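# Reproduce the reference drawing on the paper pad

## Task

Using the markers, draw the 'drawing' reference image on the pad of paper. The image covers the entire sheet, and its top edge matches the long side of the pad farthest from the robot. The narrow scrap strip next to the pad does not count toward the result.

## Robot and tools

Robot: two arms, left_arm and right_arm, each with six revolute joints and a parallel two-finger gripper. The fingers point along the gripper's +z axis and close along its y axis. The reported end_effector_position is the spot between the finger pads, about 1 cm short of the fingertips.

Frame: all hand positions (metres) and quaternions (wxyz) are in the scene frame. Its origin is at table-top height, halfway between the nominal bases. +x points out over the table, +z points up, and +y is toward left_arm. Arm names do not match image sides. Calibrated bases: left_arm at (-0.006, +0.341, 0), right_arm at (-0.005, -0.338, 0). Printed hand poses can be off by a few centimetres, more at full reach.

Row layout: one row always holds 14 numbers in [-1, 1]. The first 7 are for left_arm and the next 7 for right_arm. Within each block the order is wrist pitch (joint4), wrist roll (joint6), shoulder (joint2), wrist yaw (joint5), elbow (joint3), waist (joint1), then gripper opening. The six joint numbers are scaled offsets, not poses. A value of 1.0 stands for 2.224 rad on waist, shoulder and elbow, and 8.485 rad on wrist pitch, wrist yaw and wrist roll. Each offset is measured from the Joint targets line as it stood when the action or move began, not from the previous row, so sending the same offset again moves further. The opening is absolute: +1 fully open, -1 shut. Sending 0 for a gripper closes it halfway, so to keep a gripper unchanged, repeat its current command.

Stated joint ranges (rad): waist -2.618 to 3.054, shoulder 0 to 3.142, elbow 0 to 3.142, wrist pitch -1.571 to 1.571, wrist yaw -1.571 to 1.571, wrist roll -2.094 to 2.094. Real ends can differ by up to 0.059 rad. An action is rejected for both arms if it asks for more than 0.059 rad beyond a range end. If the first action of a call fails that check, or any action is malformed, the whole call is rejected.

Tools:
- execute_actions(actions, cameras): actions is a list of actions. Each action is a table of up to 15 rows, one row per 1/30 s step, and lasts 0.5 s. A short table repeats its last row. Images are returned only when actions is empty or cameras names them.
- move(target, speed, blend, opening_speed, grip_force, blocking, cameras): target is one 14-number row or a list of up to 15 rows. Every row is an offset from the same starting Joint targets. All joints travel together, so hands follow curved paths. There is no collision avoidance. speed is in rad/s for the joint with the farthest to go: 0.01 to 12.57, default 0.5, given as one number or one per target. blend, in rad, rounds corners between listed targets; 0 stops at each one. opening_speed is the rate of the gripper command per second on the -1..+1 scale, at least 0.2. grip_force is the per-pad force limit in newtons, 10 to 50, and stays set until changed. blocking=false returns after about 0.5 s while the motion continues. The whole list shares a 10 s budget. The result adds a move: line such as done, off_target, moving, held or fault, plus limits=held if some steps were withheld.
- wait(seconds 0 to 10): lets time pass while holding the last command. It returns early if a running move ends.
- stop(): brakes a running move; faster moves need more distance to stop.
- zoom_image(camera, region=[x0,y0,x1,y1]): region is in pixels of that camera's newest image, at most 504 by 504. Cameras: cam_high, cam_low, cam_above, cam_left_wrist, cam_right_wrist, each 672x504.
- show_instructions(): shows the reference image. read_manual(section="licences"): licence text only.
- finished_scene(scene=1): ends the scene permanently. The drawing must be finished and left undisturbed first.

Result lines: Joint positions and Joint velocities list each arm in the order above (rad, rad/s), then the finger-pad gap (m; 0.094 when fully open). "within noise" means the arm is still. Joint targets is the base for your next offsets. Tool commands shows current gripper commands. grip_measured is the opening on the command scale. grip_effort_nm is the gripper motor effort, negative when closing, and is not a pad force. Joint torques include gravity and carry offsets. "joint sent to its limit" means a joint reached its end. "joint command not followed" means the clearance check altered targets. Step readings list joint positions at some steps of executed actions.

Motion limits: each step, a target may lead its measured angle by at most 0.339 rad on the large joints and 2.2 rad on the wrists. If a target would put a hand more than 200 mm from where it is, that arm's targets are pulled back. A large move may therefore need several actions. If an arm stalls against something, command its targets back past its measured positions.

Holding a marker: close gently with a moderate grip_force and a slow opening_speed. A full grip reads slightly narrower than the object. To release, command well above grip_measured.

Avoid: letting a marker or anything else fall or end up off the table, which fails the task. Avoid pressing a pen hard into the pad, and avoid fast contact or hitting fixed objects. Keep the arms apart and don't strain the wrist camera cables. Don't leave arms stretched out or pushing for long: MOTOR HOT appears at 75 °C, a fault folds the arm at 90 °C, and it goes limp at 100 °C. Thinking time also advances the scene, so keep replies short while a move is running.

Each tool is called after "Emit:" as name([rows], argument=value, ...), one row to a line, values as JSON.

Reference images:

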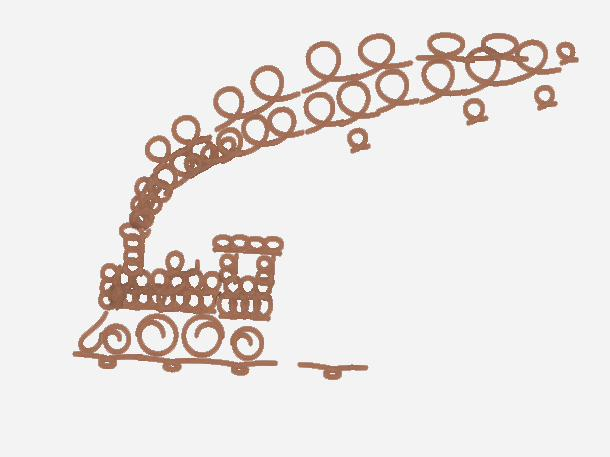

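## Session

Emit:
execute_actions(actions=[])

Emit:
show_instructions()

Scene clock: 0.00 s.
left_arm: end_effector_position=(+0.3943, +0.3349, +0.1104) grip_measured=+1.000 grip_effort_nm=n/a end_effector_quat_wxyz=(+0.619, -0.006, +0.785, +0.003) | right_arm: end_effector_position=(+0.3946, -0.3968, +0.1304) grip_measured=+1.000 grip_effort_nm=n/a end_effector_quat_wxyz=(+0.624, +0.073, +0.770, -0.109)
Joint names: [wrist pitch, wrist roll, shoulder, wrist yaw, elbow, waist]
Joint positions: left_arm=[1.014 -0.014 1.582 -0.052 0.332 -0.05 0.094] | right_arm=[0.967 -0.036 1.532 0.21 0.362 -0.038 0.094]
Joint velocities: within noise
Joint torques (N m): no reading
Heat: left arm: 34 °C; right arm: 34 °C.
Joint targets: left_arm=[1.021 -0.015 1.574 -0.052 0.340 -0.050] | right_arm=[0.979 -0.036 1.522 0.211 0.373 -0.038]
Tool commands: left_gripper/opening=+1.0 right_gripper/opening=+1.0

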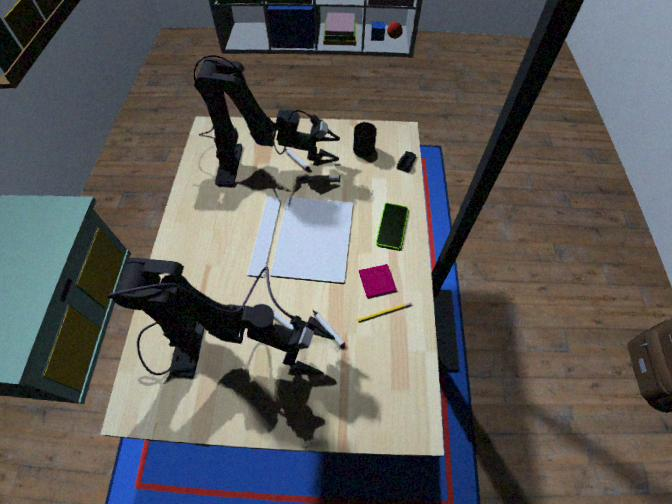

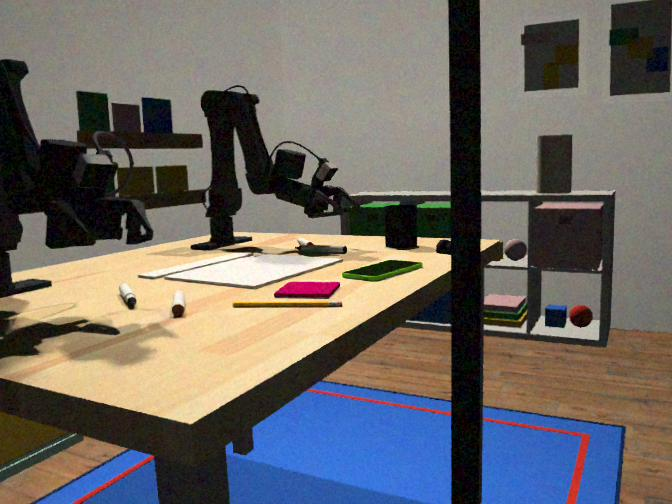

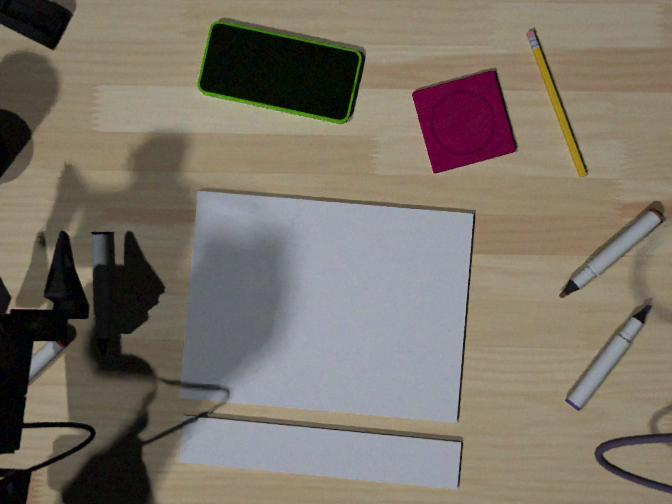

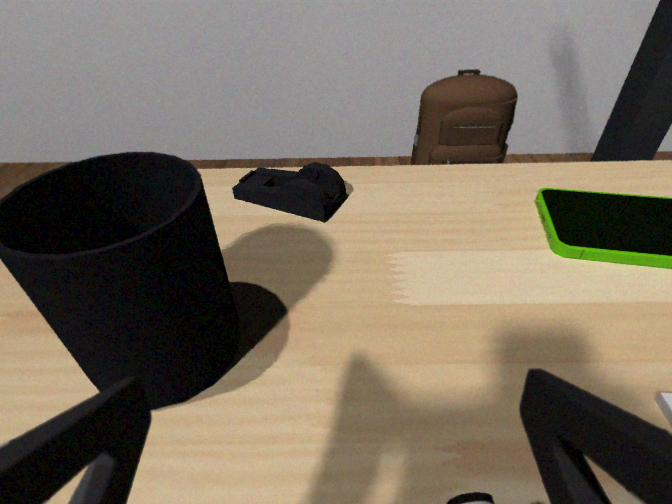

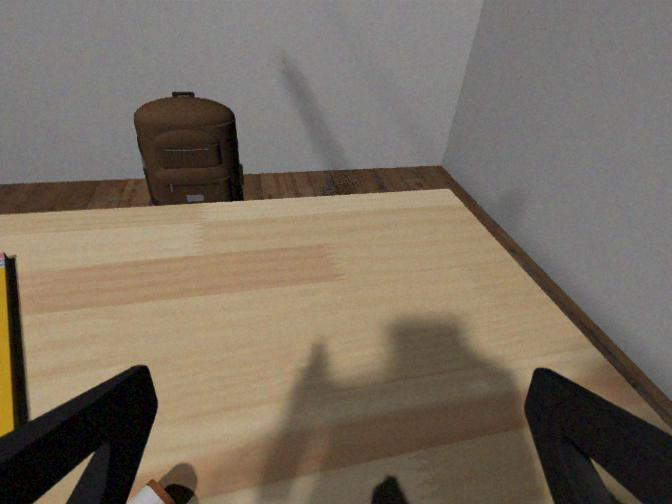

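Reference images for this scene: drawing.

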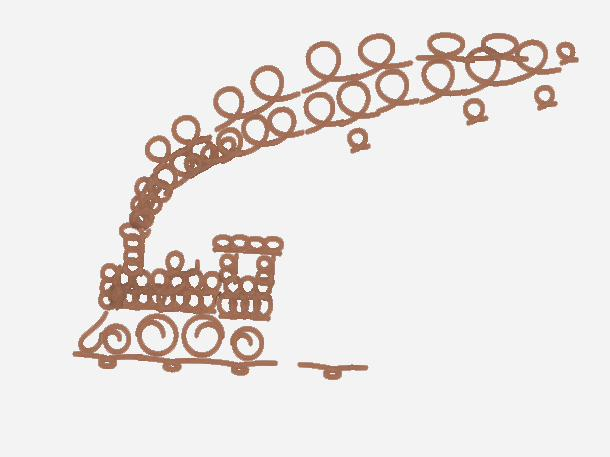

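Emit:
zoom_image(camera="cam_above", region=[520, 180, 672, 430])

Emit:
zoom_image(camera="cam_above", region=[0, 200, 220, 400])

Emit:
zoom_image(camera="cam_high", region=[230, 180, 420, 370])

Emit:
zoom_image(camera="cam_low", region=[90, 220, 360, 340])

Scaled by 2.016 from the camera's 672x504 image, which has a finer 960x720 frame.

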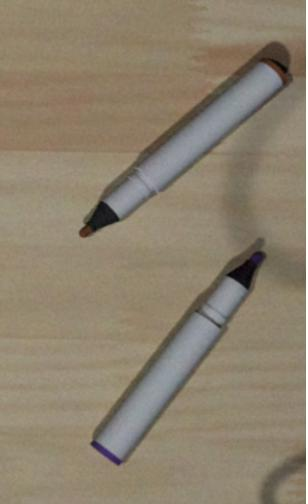

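Scaled by 2.291 from the camera's 672x504 image, which has a finer 960x720 frame.

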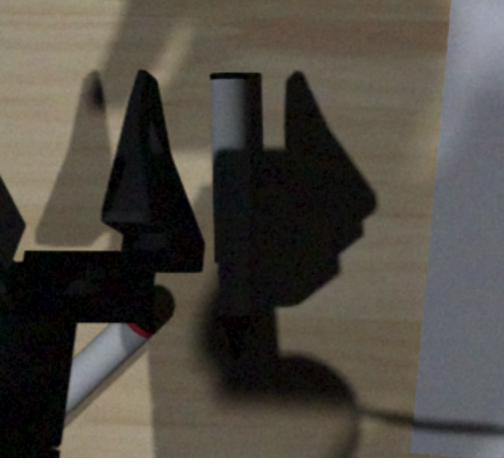

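Scaled by 2.653 from the camera's 672x504 image, which has a finer 960x720 frame.

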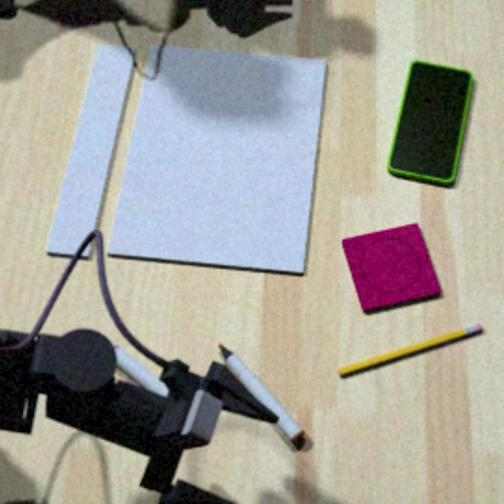

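Scaled by 1.867 from the camera's 672x504 image, which has a finer 960x720 frame.

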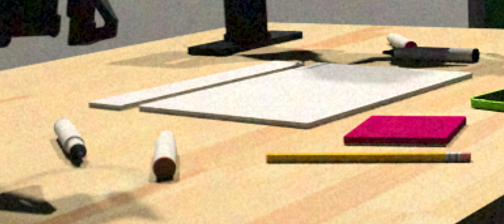

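Emit:
move([
  [0,0,0,0,0,0,1,-0.0682,0.0396,0.0351,-0.0131,0.2819,0.0171,1],
  [0,0,0,0,0,0,1,-0.2804,0.1174,0.2365,-0.02487,0.6763,0.0701,1],
], blend=[0.3,0], speed=1.0, cameras=["cam_above","cam_right_wrist","cam_high"])

Scene clock: 11.97 s.
left_arm: end_effector_position=(+0.3943, +0.3349, +0.1104) grip_measured=+1.000 grip_effort_nm=0.00 end_effector_quat_wxyz=(+0.619, -0.006, +0.785, +0.003) | right_arm: end_effector_position=(+0.3810, -0.2998, +0.1138) grip_measured=+1.000 grip_effort_nm=0.00 end_effector_quat_wxyz=(-0.007, +0.415, +0.910, -0.003)
Joint names: [wrist pitch, wrist roll, shoulder, wrist yaw, elbow, waist]
Joint positions: left_arm=[1.014 -0.014 1.582 -0.052 0.332 -0.05 0.094] | right_arm=[-1.387 0.953 2.042 -0.001 1.843 0.113 0.094]
Joint torques (N m): left_arm=[1.65 0.08 -6.43 -0.05 5.19 -0.14] | right_arm=[0.18 0.09 -7.69 0.01 8.68 0.4]
Heat: left arm: 35 °C; right arm: 37 °C.
Joint targets: left_arm=[1.021 -0.015 1.574 -0.052 0.340 -0.050] | right_arm=[-1.400 0.960 2.048 0.000 1.878 0.118]
move: done
Images, in order (width x height): cam_high 672x504, cam_above 672x504, cam_right_wrist 672x504.

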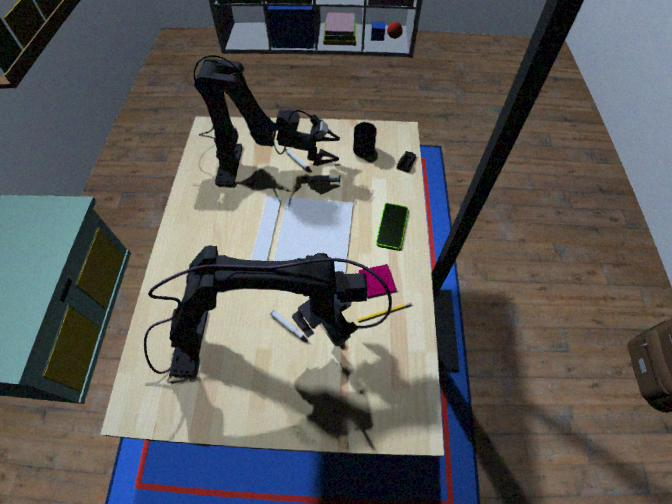

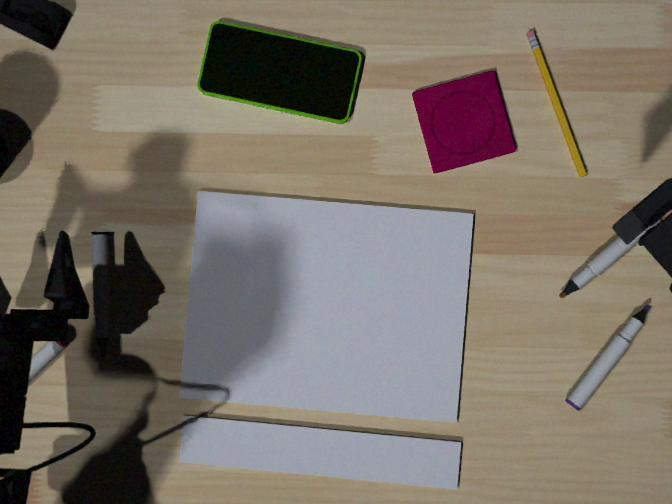

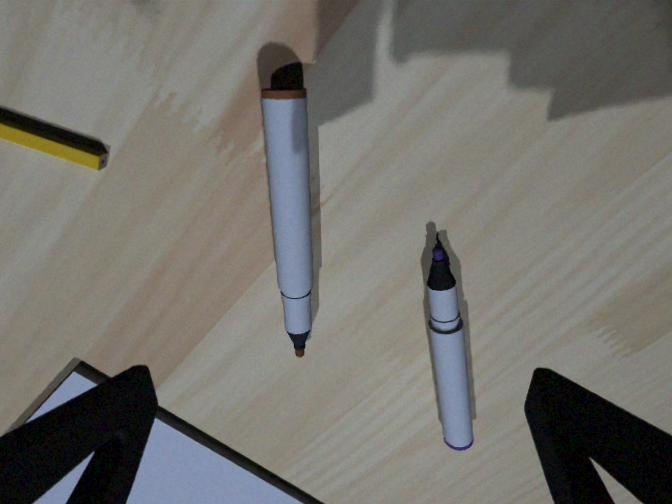

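Emit:
move(target=[0,0,0,0,0,0,1,0.02958,0.00801,0.01619,0,-0.08993,0.03058,0.1], speed=0.5, cameras=["cam_above","cam_right_wrist"])

Scene clock: 16.97 s.
left_arm: end_effector_position=(+0.3943, +0.3349, +0.1104) grip_measured=+1.000 grip_effort_nm=0.00 end_effector_quat_wxyz=(+0.619, -0.006, +0.785, +0.003) | right_arm: end_effector_position=(+0.3874, -0.2697, +0.0563) grip_measured=+0.102 grip_effort_nm=-0.08 end_effector_quat_wxyz=(-0.002, +0.413, +0.911, +0.001)
Joint names: [wrist pitch, wrist roll, shoulder, wrist yaw, elbow, waist]
Joint positions: left_arm=[1.014 -0.014 1.582 -0.052 0.332 -0.05 0.094] | right_arm=[-1.166 1.021 2.086 -0.004 1.68 0.185 0.052]
Joint torques (N m): left_arm=[1.67 0.05 -6.32 -0.06 5.24 -0.06] | right_arm=[0.48 0.07 -8.57 0.05 5.27 0.03]
Heat: left arm: 35 °C; right arm: 36 °C.
Joint targets: left_arm=[1.021 -0.015 1.574 -0.052 0.340 -0.050] | right_arm=[-1.149 1.028 2.083 0.000 1.678 0.186]
move: done
Images, in order (width x height): cam_above 672x504, cam_right_wrist 672x504.

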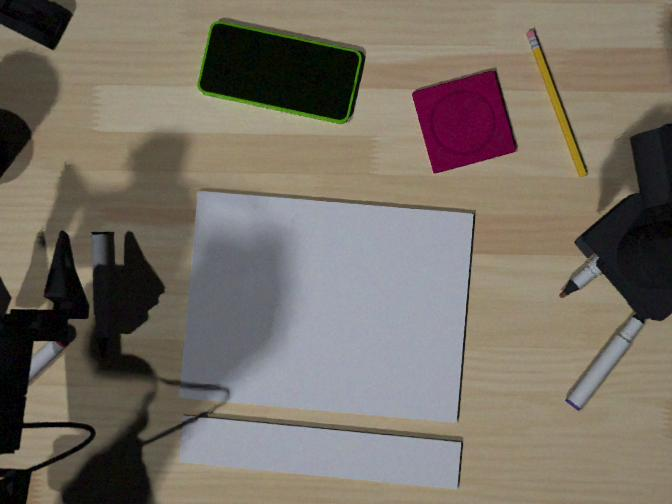

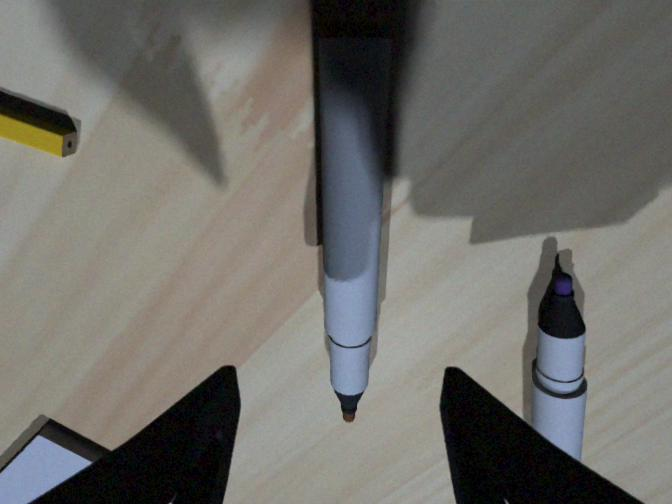

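Emit:
move(target=[0,0,0,0,0,0,1,0.01227,0,0.0016,0,-0.04523,-0.0036,0.1], speed=0.3, cameras=["cam_low","cam_right_wrist"])

Emit:
zoom_image(camera="cam_low", region=[60, 200, 260, 350])

Scene clock: 19.50 s.
left_arm: end_effector_position=(+0.3943, +0.3349, +0.1104) grip_measured=+1.000 grip_effort_nm=0.00 end_effector_quat_wxyz=(+0.619, -0.006, +0.785, +0.003) | right_arm: end_effector_position=(+0.3836, -0.2703, +0.0322) grip_measured=+0.102 grip_effort_nm=-0.08 end_effector_quat_wxyz=(+0.001, +0.413, +0.911, +0.003)
Joint names: [wrist pitch, wrist roll, shoulder, wrist yaw, elbow, waist]
Joint positions: left_arm=[1.014 -0.014 1.582 -0.052 0.332 -0.05 0.094] | right_arm=[-1.063 1.021 2.086 -0.004 1.582 0.185 0.052]
Joint torques (N m): left_arm=[1.67 0.07 -6.37 -0.01 5.22 -0.06] | right_arm=[0.51 0.07 -8.24 0.04 4.98 -0.65]
Heat: left arm: 35 °C; right arm: 36 °C.
Joint targets: left_arm=[1.021 -0.015 1.574 -0.052 0.340 -0.050] | right_arm=[-1.045 1.028 2.087 0.000 1.577 0.178]
move: done
Images, in order (width x height): cam_low 672x504, cam_right_wrist 672x504.

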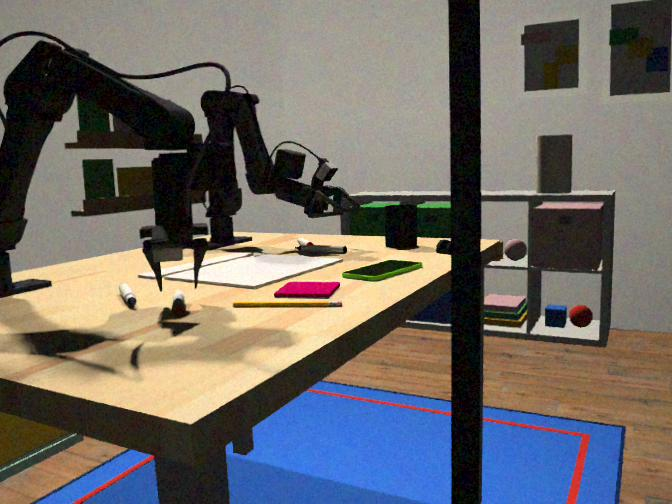

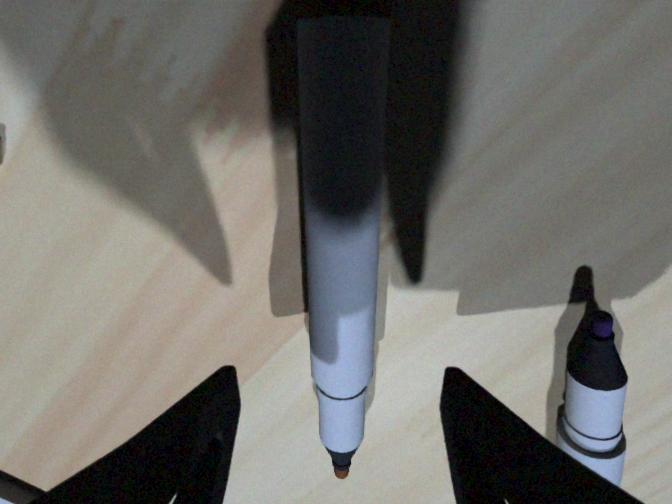

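Scaled by 2.520 from the camera's 672x504 image, which has a finer 960x720 frame.

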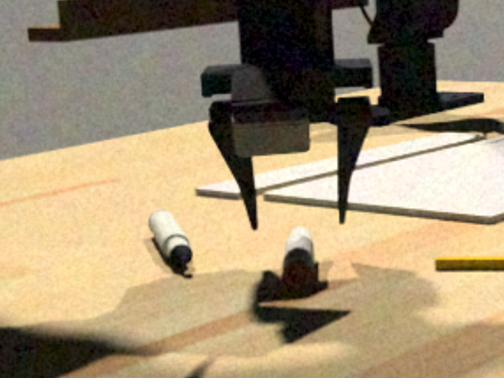

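Emit:
move(target=[0,0,0,0,0,0,1,0.0068,0,0.00742,0,-0.01853,0,0.1], speed=0.2, cameras=["cam_low","cam_right_wrist"])

Emit:
zoom_image(camera="cam_low", region=[110, 220, 230, 330])

Scene clock: 21.37 s.
left_arm: end_effector_position=(+0.3943, +0.3349, +0.1104) grip_measured=+1.000 grip_effort_nm=0.00 end_effector_quat_wxyz=(+0.619, -0.006, +0.785, +0.003) | right_arm: end_effector_position=(+0.3835, -0.2703, +0.0169) grip_measured=+0.102 grip_effort_nm=-0.08 end_effector_quat_wxyz=(+0.002, +0.413, +0.911, +0.004)
Joint names: [wrist pitch, wrist roll, shoulder, wrist yaw, elbow, waist]
Joint positions: left_arm=[1.014 -0.014 1.582 -0.052 0.332 -0.05 0.094] | right_arm=[-1.005 1.021 2.1 -0.004 1.542 0.185 0.052]
Joint torques (N m): left_arm=[1.65 0.06 -6.54 -0.05 5.22 -0.03] | right_arm=[0.49 0.07 -8.13 0.04 4.85 -0.65]
Heat: left arm: 36 °C; right arm: 36 °C.
Joint targets: left_arm=[1.021 -0.015 1.574 -0.052 0.340 -0.050] | right_arm=[-0.988 1.028 2.104 0.000 1.536 0.178]
move: done
Images, in order (width x height): cam_low 672x504, cam_right_wrist 672x504.

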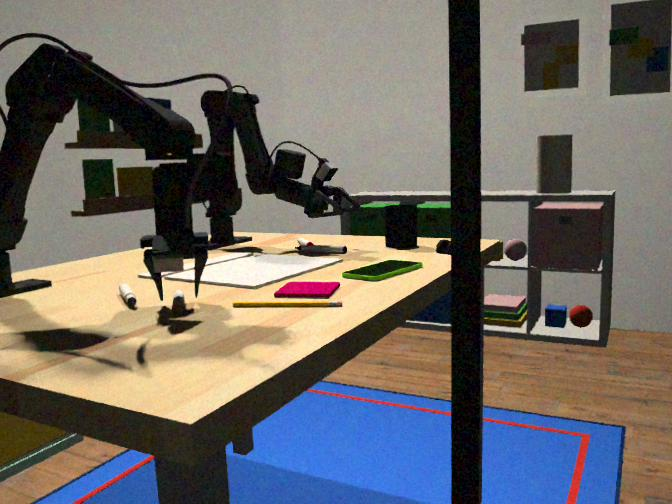

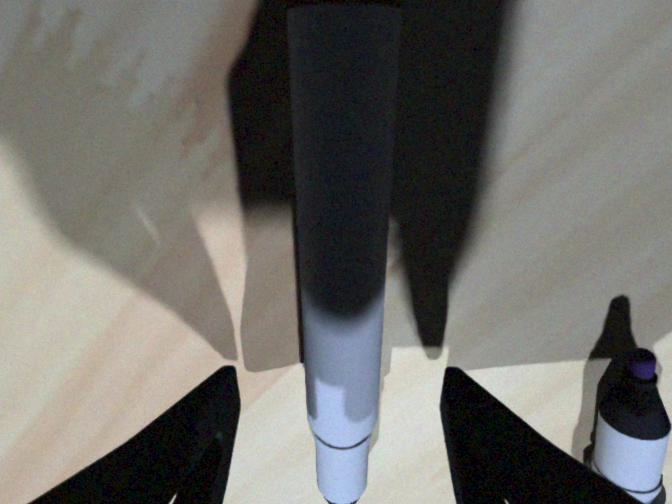

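Scaled by 4.200 from the camera's 672x504 image, which has a finer 960x720 frame.

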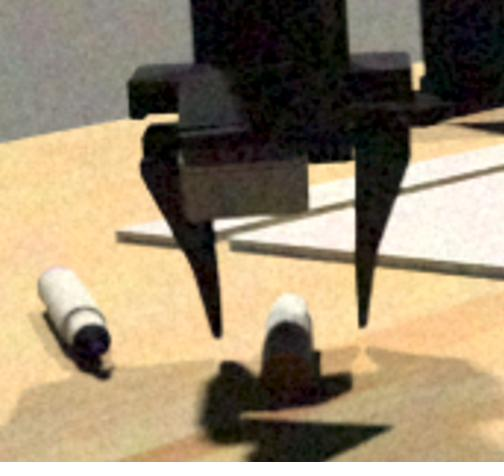

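Emit:
move(target=[0,0,0,0,0,0,1,0,0,0,0,0,0,-0.85], opening_speed=0.4, cameras=["cam_low","cam_right_wrist","cam_above"])

Scene clock: 24.73 s.
left_arm: end_effector_position=(+0.3943, +0.3349, +0.1104) grip_measured=+1.000 grip_effort_nm=0.00 end_effector_quat_wxyz=(+0.619, -0.006, +0.785, +0.003) | right_arm: end_effector_position=(+0.3838, -0.2703, +0.0169) grip_measured=-0.655 grip_effort_nm=-1.03 end_effector_quat_wxyz=(+0.002, +0.413, +0.911, +0.004)
Joint names: [wrist pitch, wrist roll, shoulder, wrist yaw, elbow, waist]
Joint positions: left_arm=[1.014 -0.014 1.582 -0.052 0.332 -0.05 0.094] | right_arm=[-1.004 1.021 2.1 -0.004 1.542 0.185 0.016]
Joint torques (N m): left_arm=[1.65 0.03 -6.5 -0.05 5.22 0.05] | right_arm=[0.49 0.07 -8.12 0.05 4.88 -0.65]
Heat: left arm: 36 °C; right arm: 36 °C.
Joint targets: left_arm=[1.021 -0.015 1.574 -0.052 0.340 -0.050] | right_arm=[-0.987 1.028 2.104 0.000 1.536 0.178]
move: done
Images, in order (width x height): cam_low 672x504, cam_above 672x504, cam_right_wrist 672x504.

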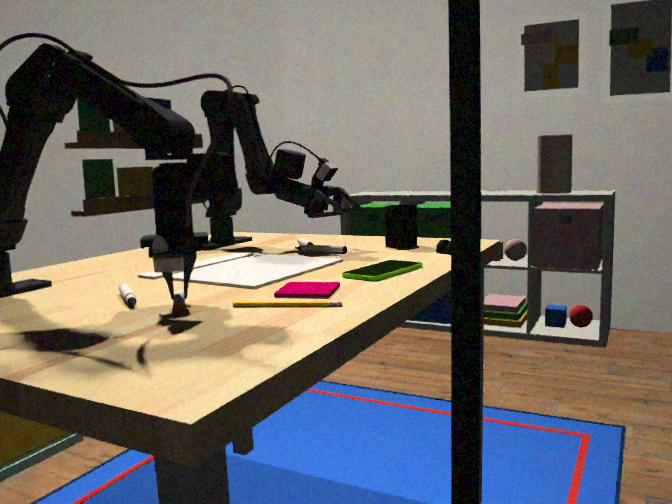

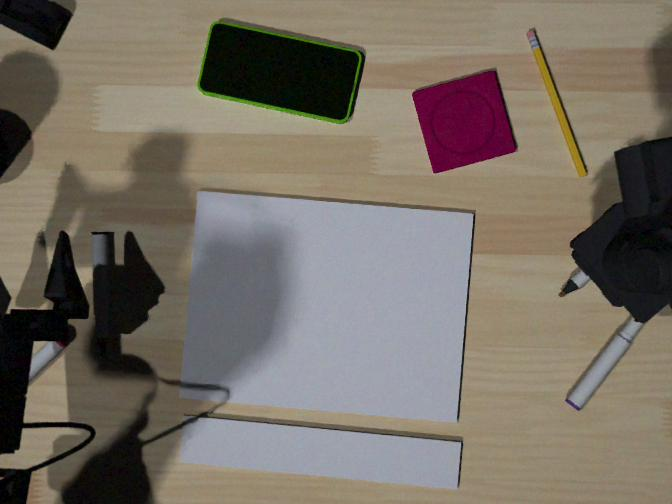

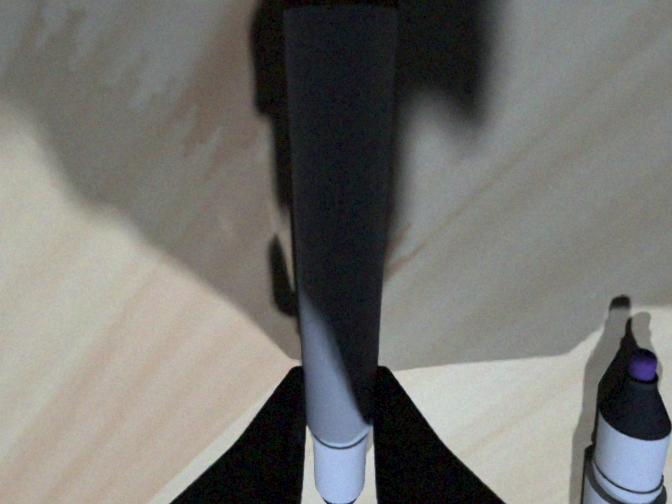

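Emit:
zoom_image(camera="cam_right_wrist", region=[220, 300, 460, 504])

Emit:
zoom_image(camera="cam_low", region=[130, 230, 230, 330])

Scaled by 2.100 from the camera's 672x504 image, which has a finer 960x720 frame.

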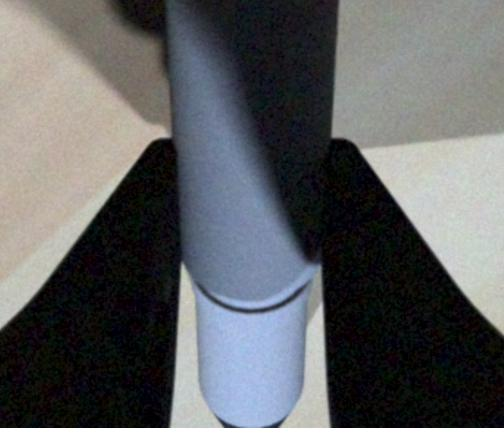

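Scaled by 5.040 from the camera's 672x504 image, which has a finer 960x720 frame.

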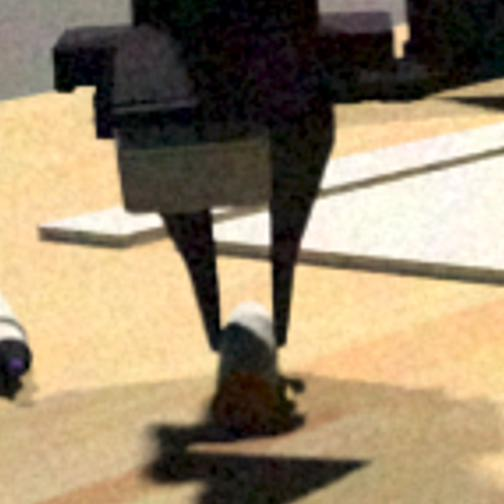

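Emit:
move(target=[0,0,0,0,0,0,1,-0.0374,0,-0.0234,0,0.1187,0,-0.85], speed=0.4, cameras=["cam_low","cam_right_wrist"])

Scene clock: 31.43 s.
left_arm: end_effector_position=(+0.3943, +0.3349, +0.1104) grip_measured=+1.000 grip_effort_nm=0.00 end_effector_quat_wxyz=(+0.619, -0.006, +0.785, +0.003) | right_arm: end_effector_position=(+0.3813, -0.2707, +0.0786) grip_measured=-0.655 grip_effort_nm=-1.03 end_effector_quat_wxyz=(-0.016, +0.413, +0.910, -0.009)
Joint names: [wrist pitch, wrist roll, shoulder, wrist yaw, elbow, waist]
Joint positions: left_arm=[1.014 -0.014 1.582 -0.052 0.332 -0.05 0.094] | right_arm=[-1.291 1.021 2.086 -0.004 1.769 0.185 0.016]
Joint torques (N m): left_arm=[1.66 0.03 -6.41 -0.02 5.14 -0.13] | right_arm=[0.13 0.07 -11.02 0.04 8.27 -0.65]
Heat: left arm: 37 °C; right arm: 36 °C.
Joint targets: left_arm=[1.021 -0.015 1.574 -0.052 0.340 -0.050] | right_arm=[-1.305 1.028 2.051 0.000 1.800 0.178]
move: done
Images, in order (width x height): cam_low 672x504, cam_right_wrist 672x504.

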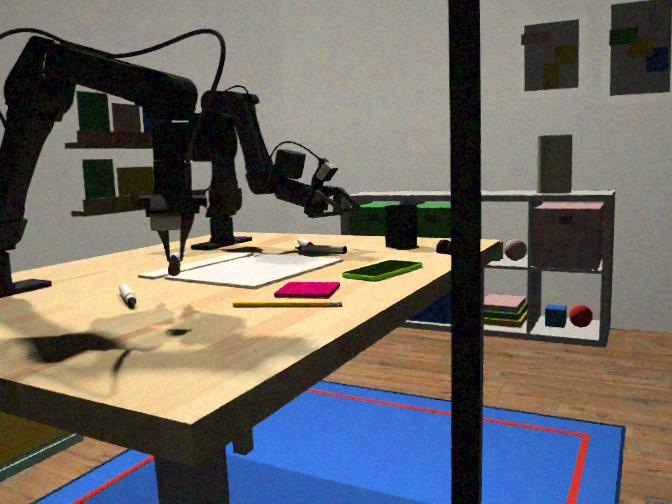

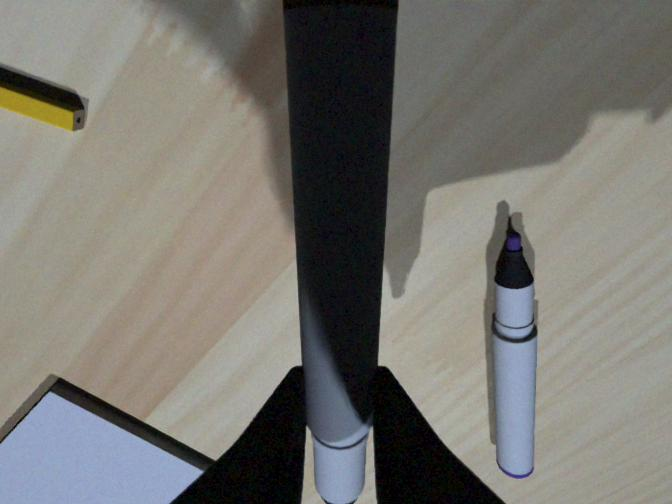

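Emit:
move([
  [0,0,0,0,0,0,1,0.0949,-0.0622,-0.1353,0,-0.2023,0.1448,-0.85],
  [0,0,0,0,0,0,1,0.1892,-0.1212,-0.2028,0,-0.4047,0.3246,-0.85],
  [0,0,0,0,0,0,1,0.2351,-0.1212,-0.1605,0,-0.5148,0.4415,-0.85],
], blend=[0.2,0.2,0], speed=0.8, cameras=["all"])

Scene clock: 35.33 s.
left_arm: end_effector_position=(+0.3943, +0.3349, +0.1104) grip_measured=+1.000 grip_effort_nm=0.00 end_effector_quat_wxyz=(+0.619, -0.006, +0.785, +0.003) | right_arm: end_effector_position=(+0.1832, +0.0824, +0.1051) grip_measured=-0.655 grip_effort_nm=-1.03 end_effector_quat_wxyz=(+0.468, -0.449, +0.697, +0.306)
Joint names: [wrist pitch, wrist roll, shoulder, wrist yaw, elbow, waist]
Joint positions: left_arm=[1.014 -0.014 1.582 -0.052 0.332 -0.05 0.094] | right_arm=[0.657 0.005 1.697 -0.004 0.655 1.163 0.016]
Joint torques (N m): left_arm=[1.68 0.04 -6.48 -0.06 5.15 -0.14] | right_arm=[1.92 -0.06 -5.71 0.05 5.39 -0.25]
Heat: left arm: 37 °C; right arm: 36 °C.
Joint targets: left_arm=[1.021 -0.015 1.574 -0.052 0.340 -0.050] | right_arm=[0.690 0.000 1.695 0.000 0.655 1.160]
move: done; blend cut to 0.1947 rad at target 2

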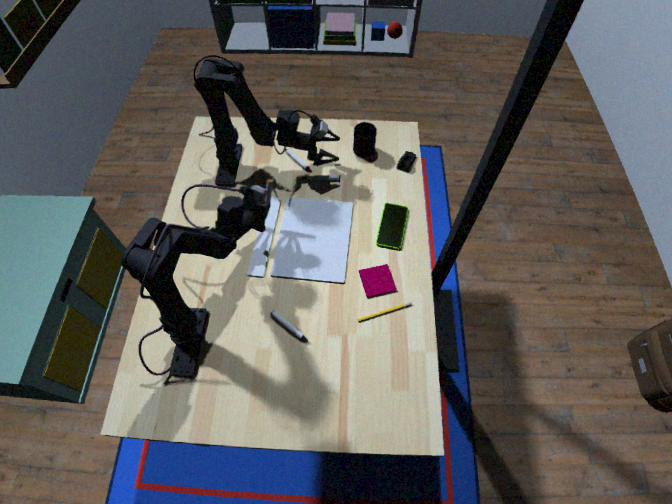

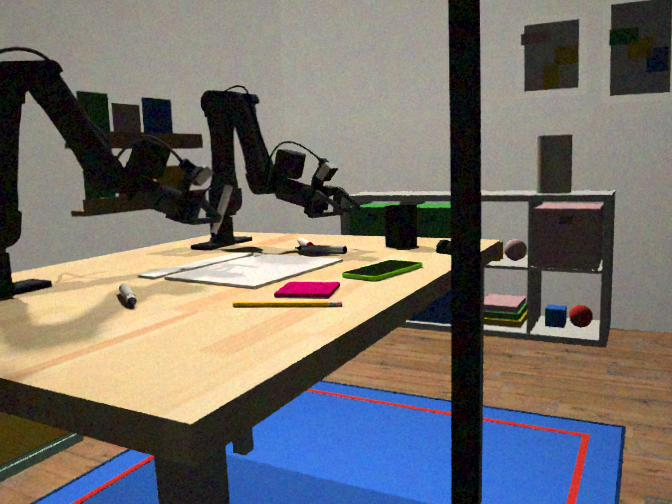

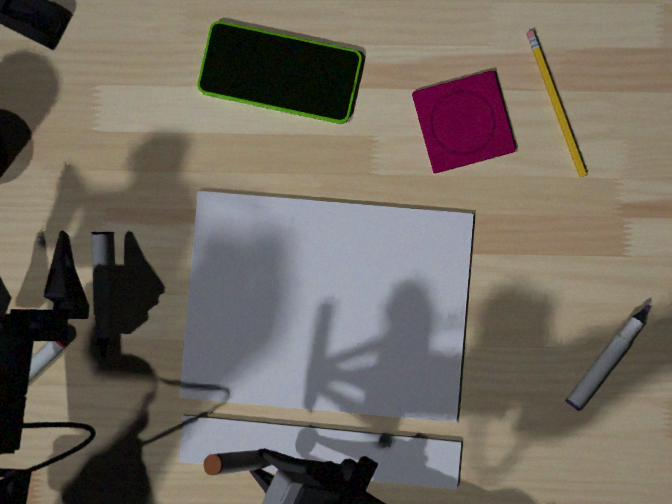

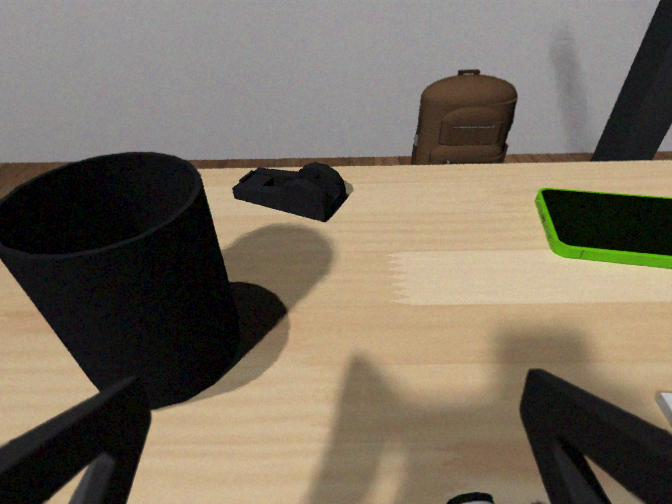

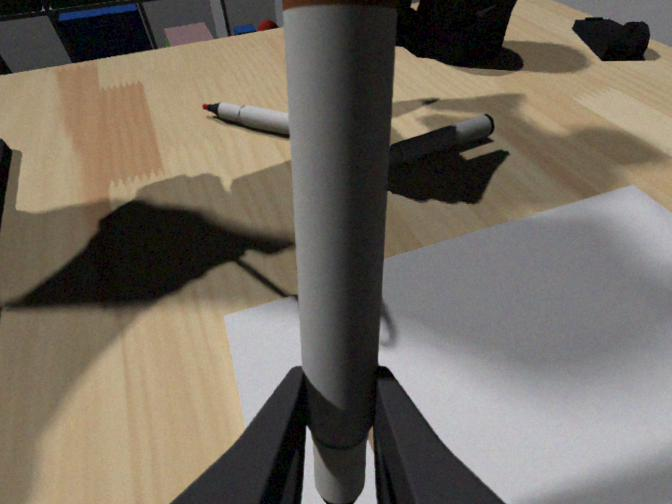

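Emit:
execute_actions([
  [[0,0,0,0,0,0,1,0,0,0.00023,0,0.00029,0.00166,-0.85],[0,0,0,0,0,0,1,0,0,0.00091,0,0.00116,0.00325,-0.85],[0,0,0,0,0,0,1,0,0,0.002,0,0.00256,0.0047,-0.85],[0,0,0,0,0,0,1,0,0,0.00347,0,0.00443,0.00594,-0.85],[0,0,0,0,0,0,1,0,0,0.00524,0,0.0067,0.00693,-0.85],[0,0,0,0,0,0,1,0,0,0.00724,0,0.00926,0.00761,-0.85],[0,0,0,0,0,0,1,0,0,0.00938,0,0.012,0.00796,-0.85],[0,0,0,0,0,0,1,0,0,0.01158,0,0.0148,0.00796,-0.85],[0,0,0,0,0,0,1,0,0,0.01372,0,0.01754,0.00761,-0.85],[0,0,0,0,0,0,1,0,0,0.01572,0,0.0201,0.00693,-0.85],[0,0,0,0,0,0,1,0,0,0.01749,0,0.02237,0.00594,-0.85],[0,0,0,0,0,0,1,0,0,0.01896,0,0.02424,0.0047,-0.85],[0,0,0,0,0,0,1,0,0,0.02005,0,0.02564,0.00325,-0.85],[0,0,0,0,0,0,1,0,0,0.02073,0,0.02651,0.00166,-0.85],[0,0,0,0,0,0,1,0,0,0.02096,0,0.0268,0,-0.85]],
  [[0,0,0,0,0,0,1,0,0,-0.00023,0,-0.00029,-0.00166,-0.85],[0,0,0,0,0,0,1,0,0,-0.00091,0,-0.00116,-0.00325,-0.85],[0,0,0,0,0,0,1,0,0,-0.002,0,-0.00256,-0.0047,-0.85],[0,0,0,0,0,0,1,0,0,-0.00347,0,-0.00443,-0.00594,-0.85],[0,0,0,0,0,0,1,0,0,-0.00524,0,-0.0067,-0.00693,-0.85],[0,0,0,0,0,0,1,0,0,-0.00724,0,-0.00926,-0.00761,-0.85],[0,0,0,0,0,0,1,0,0,-0.00938,0,-0.012,-0.00796,-0.85],[0,0,0,0,0,0,1,0,0,-0.01158,0,-0.0148,-0.00796,-0.85],[0,0,0,0,0,0,1,0,0,-0.01372,0,-0.01754,-0.00761,-0.85],[0,0,0,0,0,0,1,0,0,-0.01572,0,-0.0201,-0.00693,-0.85],[0,0,0,0,0,0,1,0,0,-0.01749,0,-0.02237,-0.00594,-0.85],[0,0,0,0,0,0,1,0,0,-0.01896,0,-0.02424,-0.0047,-0.85],[0,0,0,0,0,0,1,0,0,-0.02005,0,-0.02564,-0.00325,-0.85],[0,0,0,0,0,0,1,0,0,-0.02073,0,-0.02651,-0.00166,-0.85],[0,0,0,0,0,0,1,0,0,-0.02096,0,-0.0268,0,-0.85]],
  [[0,0,0,0,0,0,1,0,0,0.00023,0,0.00029,0.00166,-0.85],[0,0,0,0,0,0,1,0,0,0.00091,0,0.00116,0.00325,-0.85],[0,0,0,0,0,0,1,0,0,0.002,0,0.00256,0.0047,-0.85],[0,0,0,0,0,0,1,0,0,0.00347,0,0.00443,0.00594,-0.85],[0,0,0,0,0,0,1,0,0,0.00524,0,0.0067,0.00693,-0.85],[0,0,0,0,0,0,1,0,0,0.00724,0,0.00926,0.00761,-0.85],[0,0,0,0,0,0,1,0,0,0.00938,0,0.012,0.00796,-0.85],[0,0,0,0,0,0,1,0,0,0.01158,0,0.0148,0.00796,-0.85],[0,0,0,0,0,0,1,0,0,0.01372,0,0.01754,0.00761,-0.85],[0,0,0,0,0,0,1,0,0,0.01572,0,0.0201,0.00693,-0.85],[0,0,0,0,0,0,1,0,0,0.01749,0,0.02237,0.00594,-0.85],[0,0,0,0,0,0,1,0,0,0.01896,0,0.02424,0.0047,-0.85],[0,0,0,0,0,0,1,0,0,0.02005,0,0.02564,0.00325,-0.85],[0,0,0,0,0,0,1,0,0,0.02073,0,0.02651,0.00166,-0.85],[0,0,0,0,0,0,1,0,0,0.02096,0,0.0268,0,-0.85]],
  [[0,0,0,0,0,0,1,0,0,-0.00023,0,-0.00029,-0.00166,-0.85],[0,0,0,0,0,0,1,0,0,-0.00091,0,-0.00116,-0.00325,-0.85],[0,0,0,0,0,0,1,0,0,-0.002,0,-0.00256,-0.0047,-0.85],[0,0,0,0,0,0,1,0,0,-0.00347,0,-0.00443,-0.00594,-0.85],[0,0,0,0,0,0,1,0,0,-0.00524,0,-0.0067,-0.00693,-0.85],[0,0,0,0,0,0,1,0,0,-0.00724,0,-0.00926,-0.00761,-0.85],[0,0,0,0,0,0,1,0,0,-0.00938,0,-0.012,-0.00796,-0.85],[0,0,0,0,0,0,1,0,0,-0.01158,0,-0.0148,-0.00796,-0.85],[0,0,0,0,0,0,1,0,0,-0.01372,0,-0.01754,-0.00761,-0.85],[0,0,0,0,0,0,1,0,0,-0.01572,0,-0.0201,-0.00693,-0.85],[0,0,0,0,0,0,1,0,0,-0.01749,0,-0.02237,-0.00594,-0.85],[0,0,0,0,0,0,1,0,0,-0.01896,0,-0.02424,-0.0047,-0.85],[0,0,0,0,0,0,1,0,0,-0.02005,0,-0.02564,-0.00325,-0.85],[0,0,0,0,0,0,1,0,0,-0.02073,0,-0.02651,-0.00166,-0.85],[0,0,0,0,0,0,1,0,0,-0.02096,0,-0.0268,0,-0.85]],
])

Scene clock: 39.30 s.
left_arm: end_effector_position=(+0.3943, +0.3349, +0.1104) grip_measured=+1.000 grip_effort_nm=0.00 end_effector_quat_wxyz=(+0.619, -0.006, +0.785, +0.003) | right_arm: end_effector_position=(+0.1881, +0.0820, +0.0960) grip_measured=-0.655 grip_effort_nm=-1.03 end_effector_quat_wxyz=(+0.464, -0.448, +0.704, +0.298)
Joint names: [wrist pitch, wrist roll, shoulder, wrist yaw, elbow, waist]
Joint positions: left_arm=[1.014 -0.014 1.582 -0.052 0.332 -0.05 0.094] | right_arm=[0.664 0.004 1.727 -0.001 0.661 1.154 0.016]
Joint torques (N m): left_arm=[1.68 0.03 -6.41 -0.06 5.24 -0.09] | right_arm=[1.85 -0.05 -8.13 0.01 4.83 0.5]
Heat: left arm: 37 °C; right arm: 36 °C.
Joint targets: left_arm=[1.021 -0.015 1.574 -0.052 0.340 -0.050] | right_arm=[0.690 0.000 1.694 0.000 0.655 1.160]
Step readings (joint positions of left_arm | right_arm):
0: [1.014 -0.014 1.582 -0.052 0.332 -0.050] | [0.657 0.005 1.697 -0.004 0.655 1.163]
1: [1.014 -0.014 1.582 -0.052 0.332 -0.050] | [0.657 0.005 1.697 -0.004 0.655 1.163]
2: [1.014 -0.014 1.582 -0.052 0.332 -0.050] | [0.657 0.005 1.697 -0.004 0.655 1.163]
4: [1.014 -0.014 1.582 -0.052 0.332 -0.050] | [0.657 0.005 1.697 -0.004 0.655 1.164]
8: [1.014 -0.014 1.582 -0.052 0.332 -0.050] | [0.661 0.005 1.706 -0.004 0.655 1.169]
15: [1.014 -0.014 1.582 -0.052 0.332 -0.050] | [0.661 0.005 1.738 -0.004 0.675 1.169]
16: [1.014 -0.014 1.582 -0.052 0.332 -0.050] | [0.661 0.005 1.738 -0.004 0.678 1.167]
17: [1.014 -0.014 1.582 -0.052 0.332 -0.050] | [0.662 0.005 1.738 -0.004 0.679 1.164]
19: [1.014 -0.014 1.582 -0.052 0.332 -0.050] | [0.663 0.005 1.738 -0.004 0.680 1.160]
23: [1.014 -0.014 1.582 -0.052 0.332 -0.050] | [0.663 0.005 1.738 -0.004 0.680 1.151]
30: [1.014 -0.014 1.582 -0.052 0.332 -0.050] | [0.663 0.005 1.728 -0.002 0.665 1.151]
31: [1.014 -0.014 1.582 -0.052 0.332 -0.050] | [0.663 0.005 1.727 -0.002 0.663 1.153]
32: [1.014 -0.014 1.582 -0.052 0.332 -0.050] | [0.663 0.005 1.727 -0.002 0.662 1.154]
34: [1.014 -0.014 1.582 -0.052 0.332 -0.050] | [0.663 0.005 1.727 -0.002 0.662 1.160]
38: [1.014 -0.014 1.582 -0.052 0.332 -0.050] | [0.663 0.005 1.727 -0.002 0.662 1.170]
45: [1.014 -0.014 1.582 -0.052 0.332 -0.050] | [0.663 0.004 1.736 -0.002 0.677 1.170]
46: [1.014 -0.014 1.582 -0.052 0.332 -0.050] | [0.663 0.004 1.737 -0.002 0.680 1.168]
47: [1.014 -0.014 1.582 -0.052 0.332 -0.050] | [0.663 0.004 1.737 -0.002 0.681 1.166]
49: [1.014 -0.014 1.582 -0.052 0.332 -0.050] | [0.663 0.004 1.737 -0.002 0.681 1.161]
53: [1.014 -0.014 1.582 -0.052 0.332 -0.050] | [0.663 0.004 1.737 -0.002 0.681 1.150]
60: [1.014 -0.014 1.582 -0.052 0.332 -0.050] | [0.664 0.004 1.728 -0.001 0.665 1.150]

Emit:
zoom_image(camera="cam_low", region=[140, 160, 280, 300])

Emit:
zoom_image(camera="cam_high", region=[200, 160, 360, 300])

Emit:
zoom_image(camera="cam_above", region=[170, 380, 480, 504])

Scaled by 3.600 from the camera's 672x504 image, which has a finer 960x720 frame.
This view is cut from an older image: the scene may have changed since it was taken.

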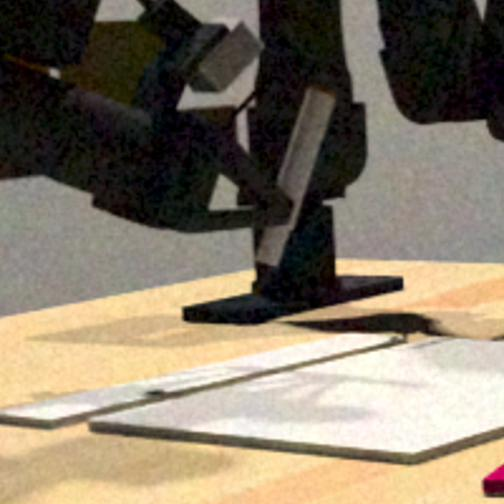

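Scaled by 3.150 from the camera's 672x504 image, which has a finer 960x720 frame.
This view is cut from an older image: the scene may have changed since it was taken.

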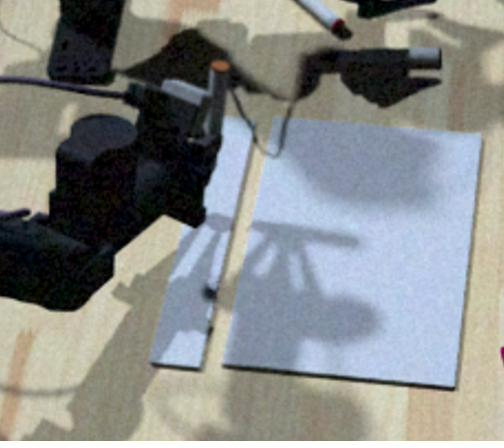

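Scaled by 1.626 from the camera's 672x504 image, which has a finer 960x720 frame.
This view is cut from an older image: the scene may have changed since it was taken.

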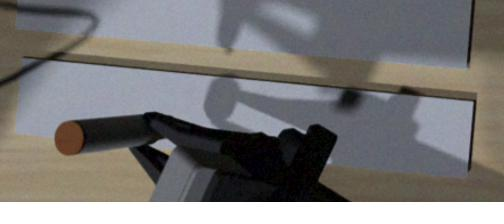

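Emit:
move(target=[0,0,0,0,0,0,1,-0.00118,0,0.0582,0,0.0282,0,-0.85], speed=0.2, cameras=["cam_low","cam_high","cam_right_wrist"])

Emit:
zoom_image(camera="cam_low", region=[140, 180, 280, 300])

Emit:
zoom_image(camera="cam_high", region=[200, 160, 360, 300])

Scene clock: 47.17 s.
left_arm: end_effector_position=(+0.3943, +0.3349, +0.1104) grip_measured=+1.000 grip_effort_nm=0.00 end_effector_quat_wxyz=(+0.619, -0.006, +0.785, +0.003) | right_arm: end_effector_position=(+0.1896, +0.0853, +0.0635) grip_measured=-0.655 grip_effort_nm=-1.03 end_effector_quat_wxyz=(+0.439, -0.458, +0.719, +0.283)
Joint names: [wrist pitch, wrist roll, shoulder, wrist yaw, elbow, waist]
Joint positions: left_arm=[1.014 -0.014 1.582 -0.052 0.332 -0.05 0.094] | right_arm=[0.664 0.004 1.821 -0.001 0.685 1.154 0.016]
Joint torques (N m): left_arm=[1.66 0.03 -6.48 -0.03 5.31 -0.05] | right_arm=[1.72 -0.05 -5.9 0.01 7.95 0.5]
Heat: left arm: 38 °C; right arm: 37 °C.
Joint targets: left_arm=[1.021 -0.015 1.574 -0.052 0.340 -0.050] | right_arm=[0.680 0.000 1.824 0.000 0.718 1.160]
move: done
Images, in order (width x height): cam_high 672x504, cam_low 672x504, cam_right_wrist 672x504.

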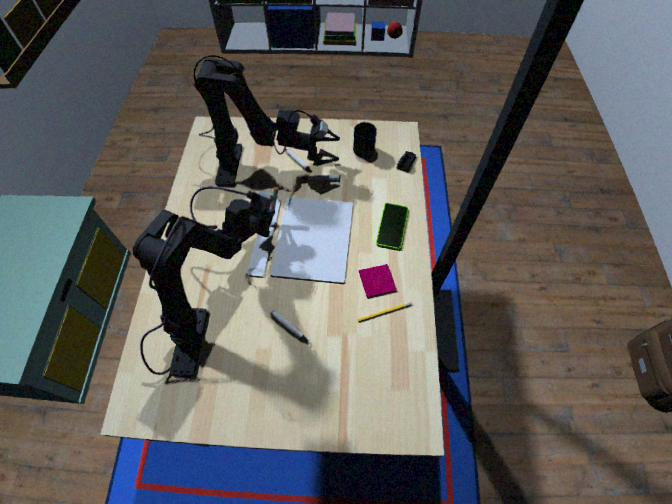

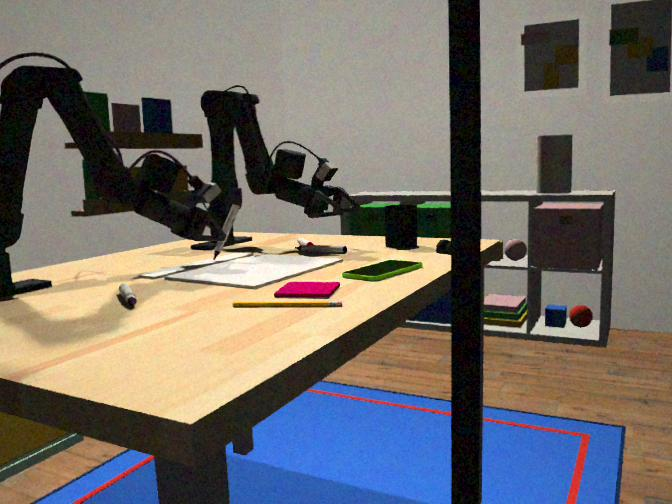

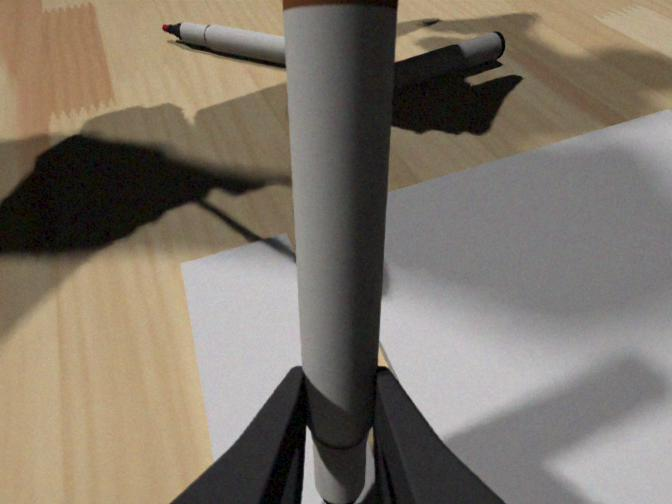

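Scaled by 3.600 from the camera's 672x504 image, which has a finer 960x720 frame.

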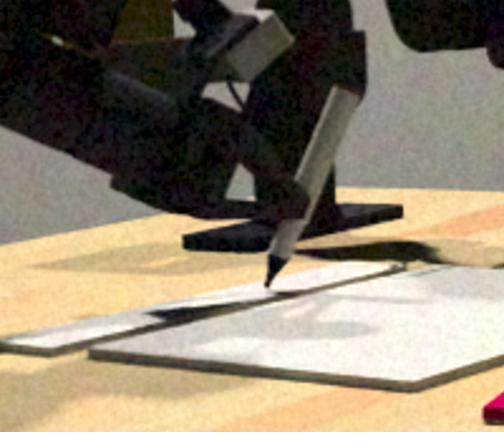

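Scaled by 3.150 from the camera's 672x504 image, which has a finer 960x720 frame.

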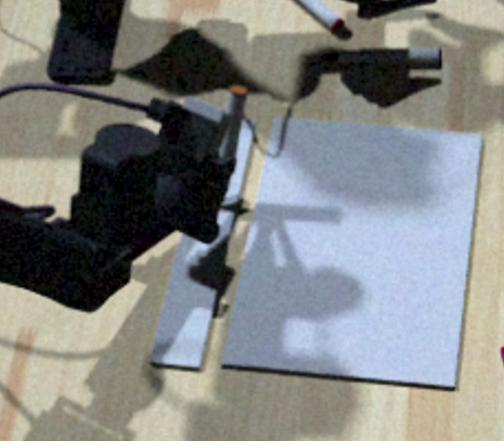

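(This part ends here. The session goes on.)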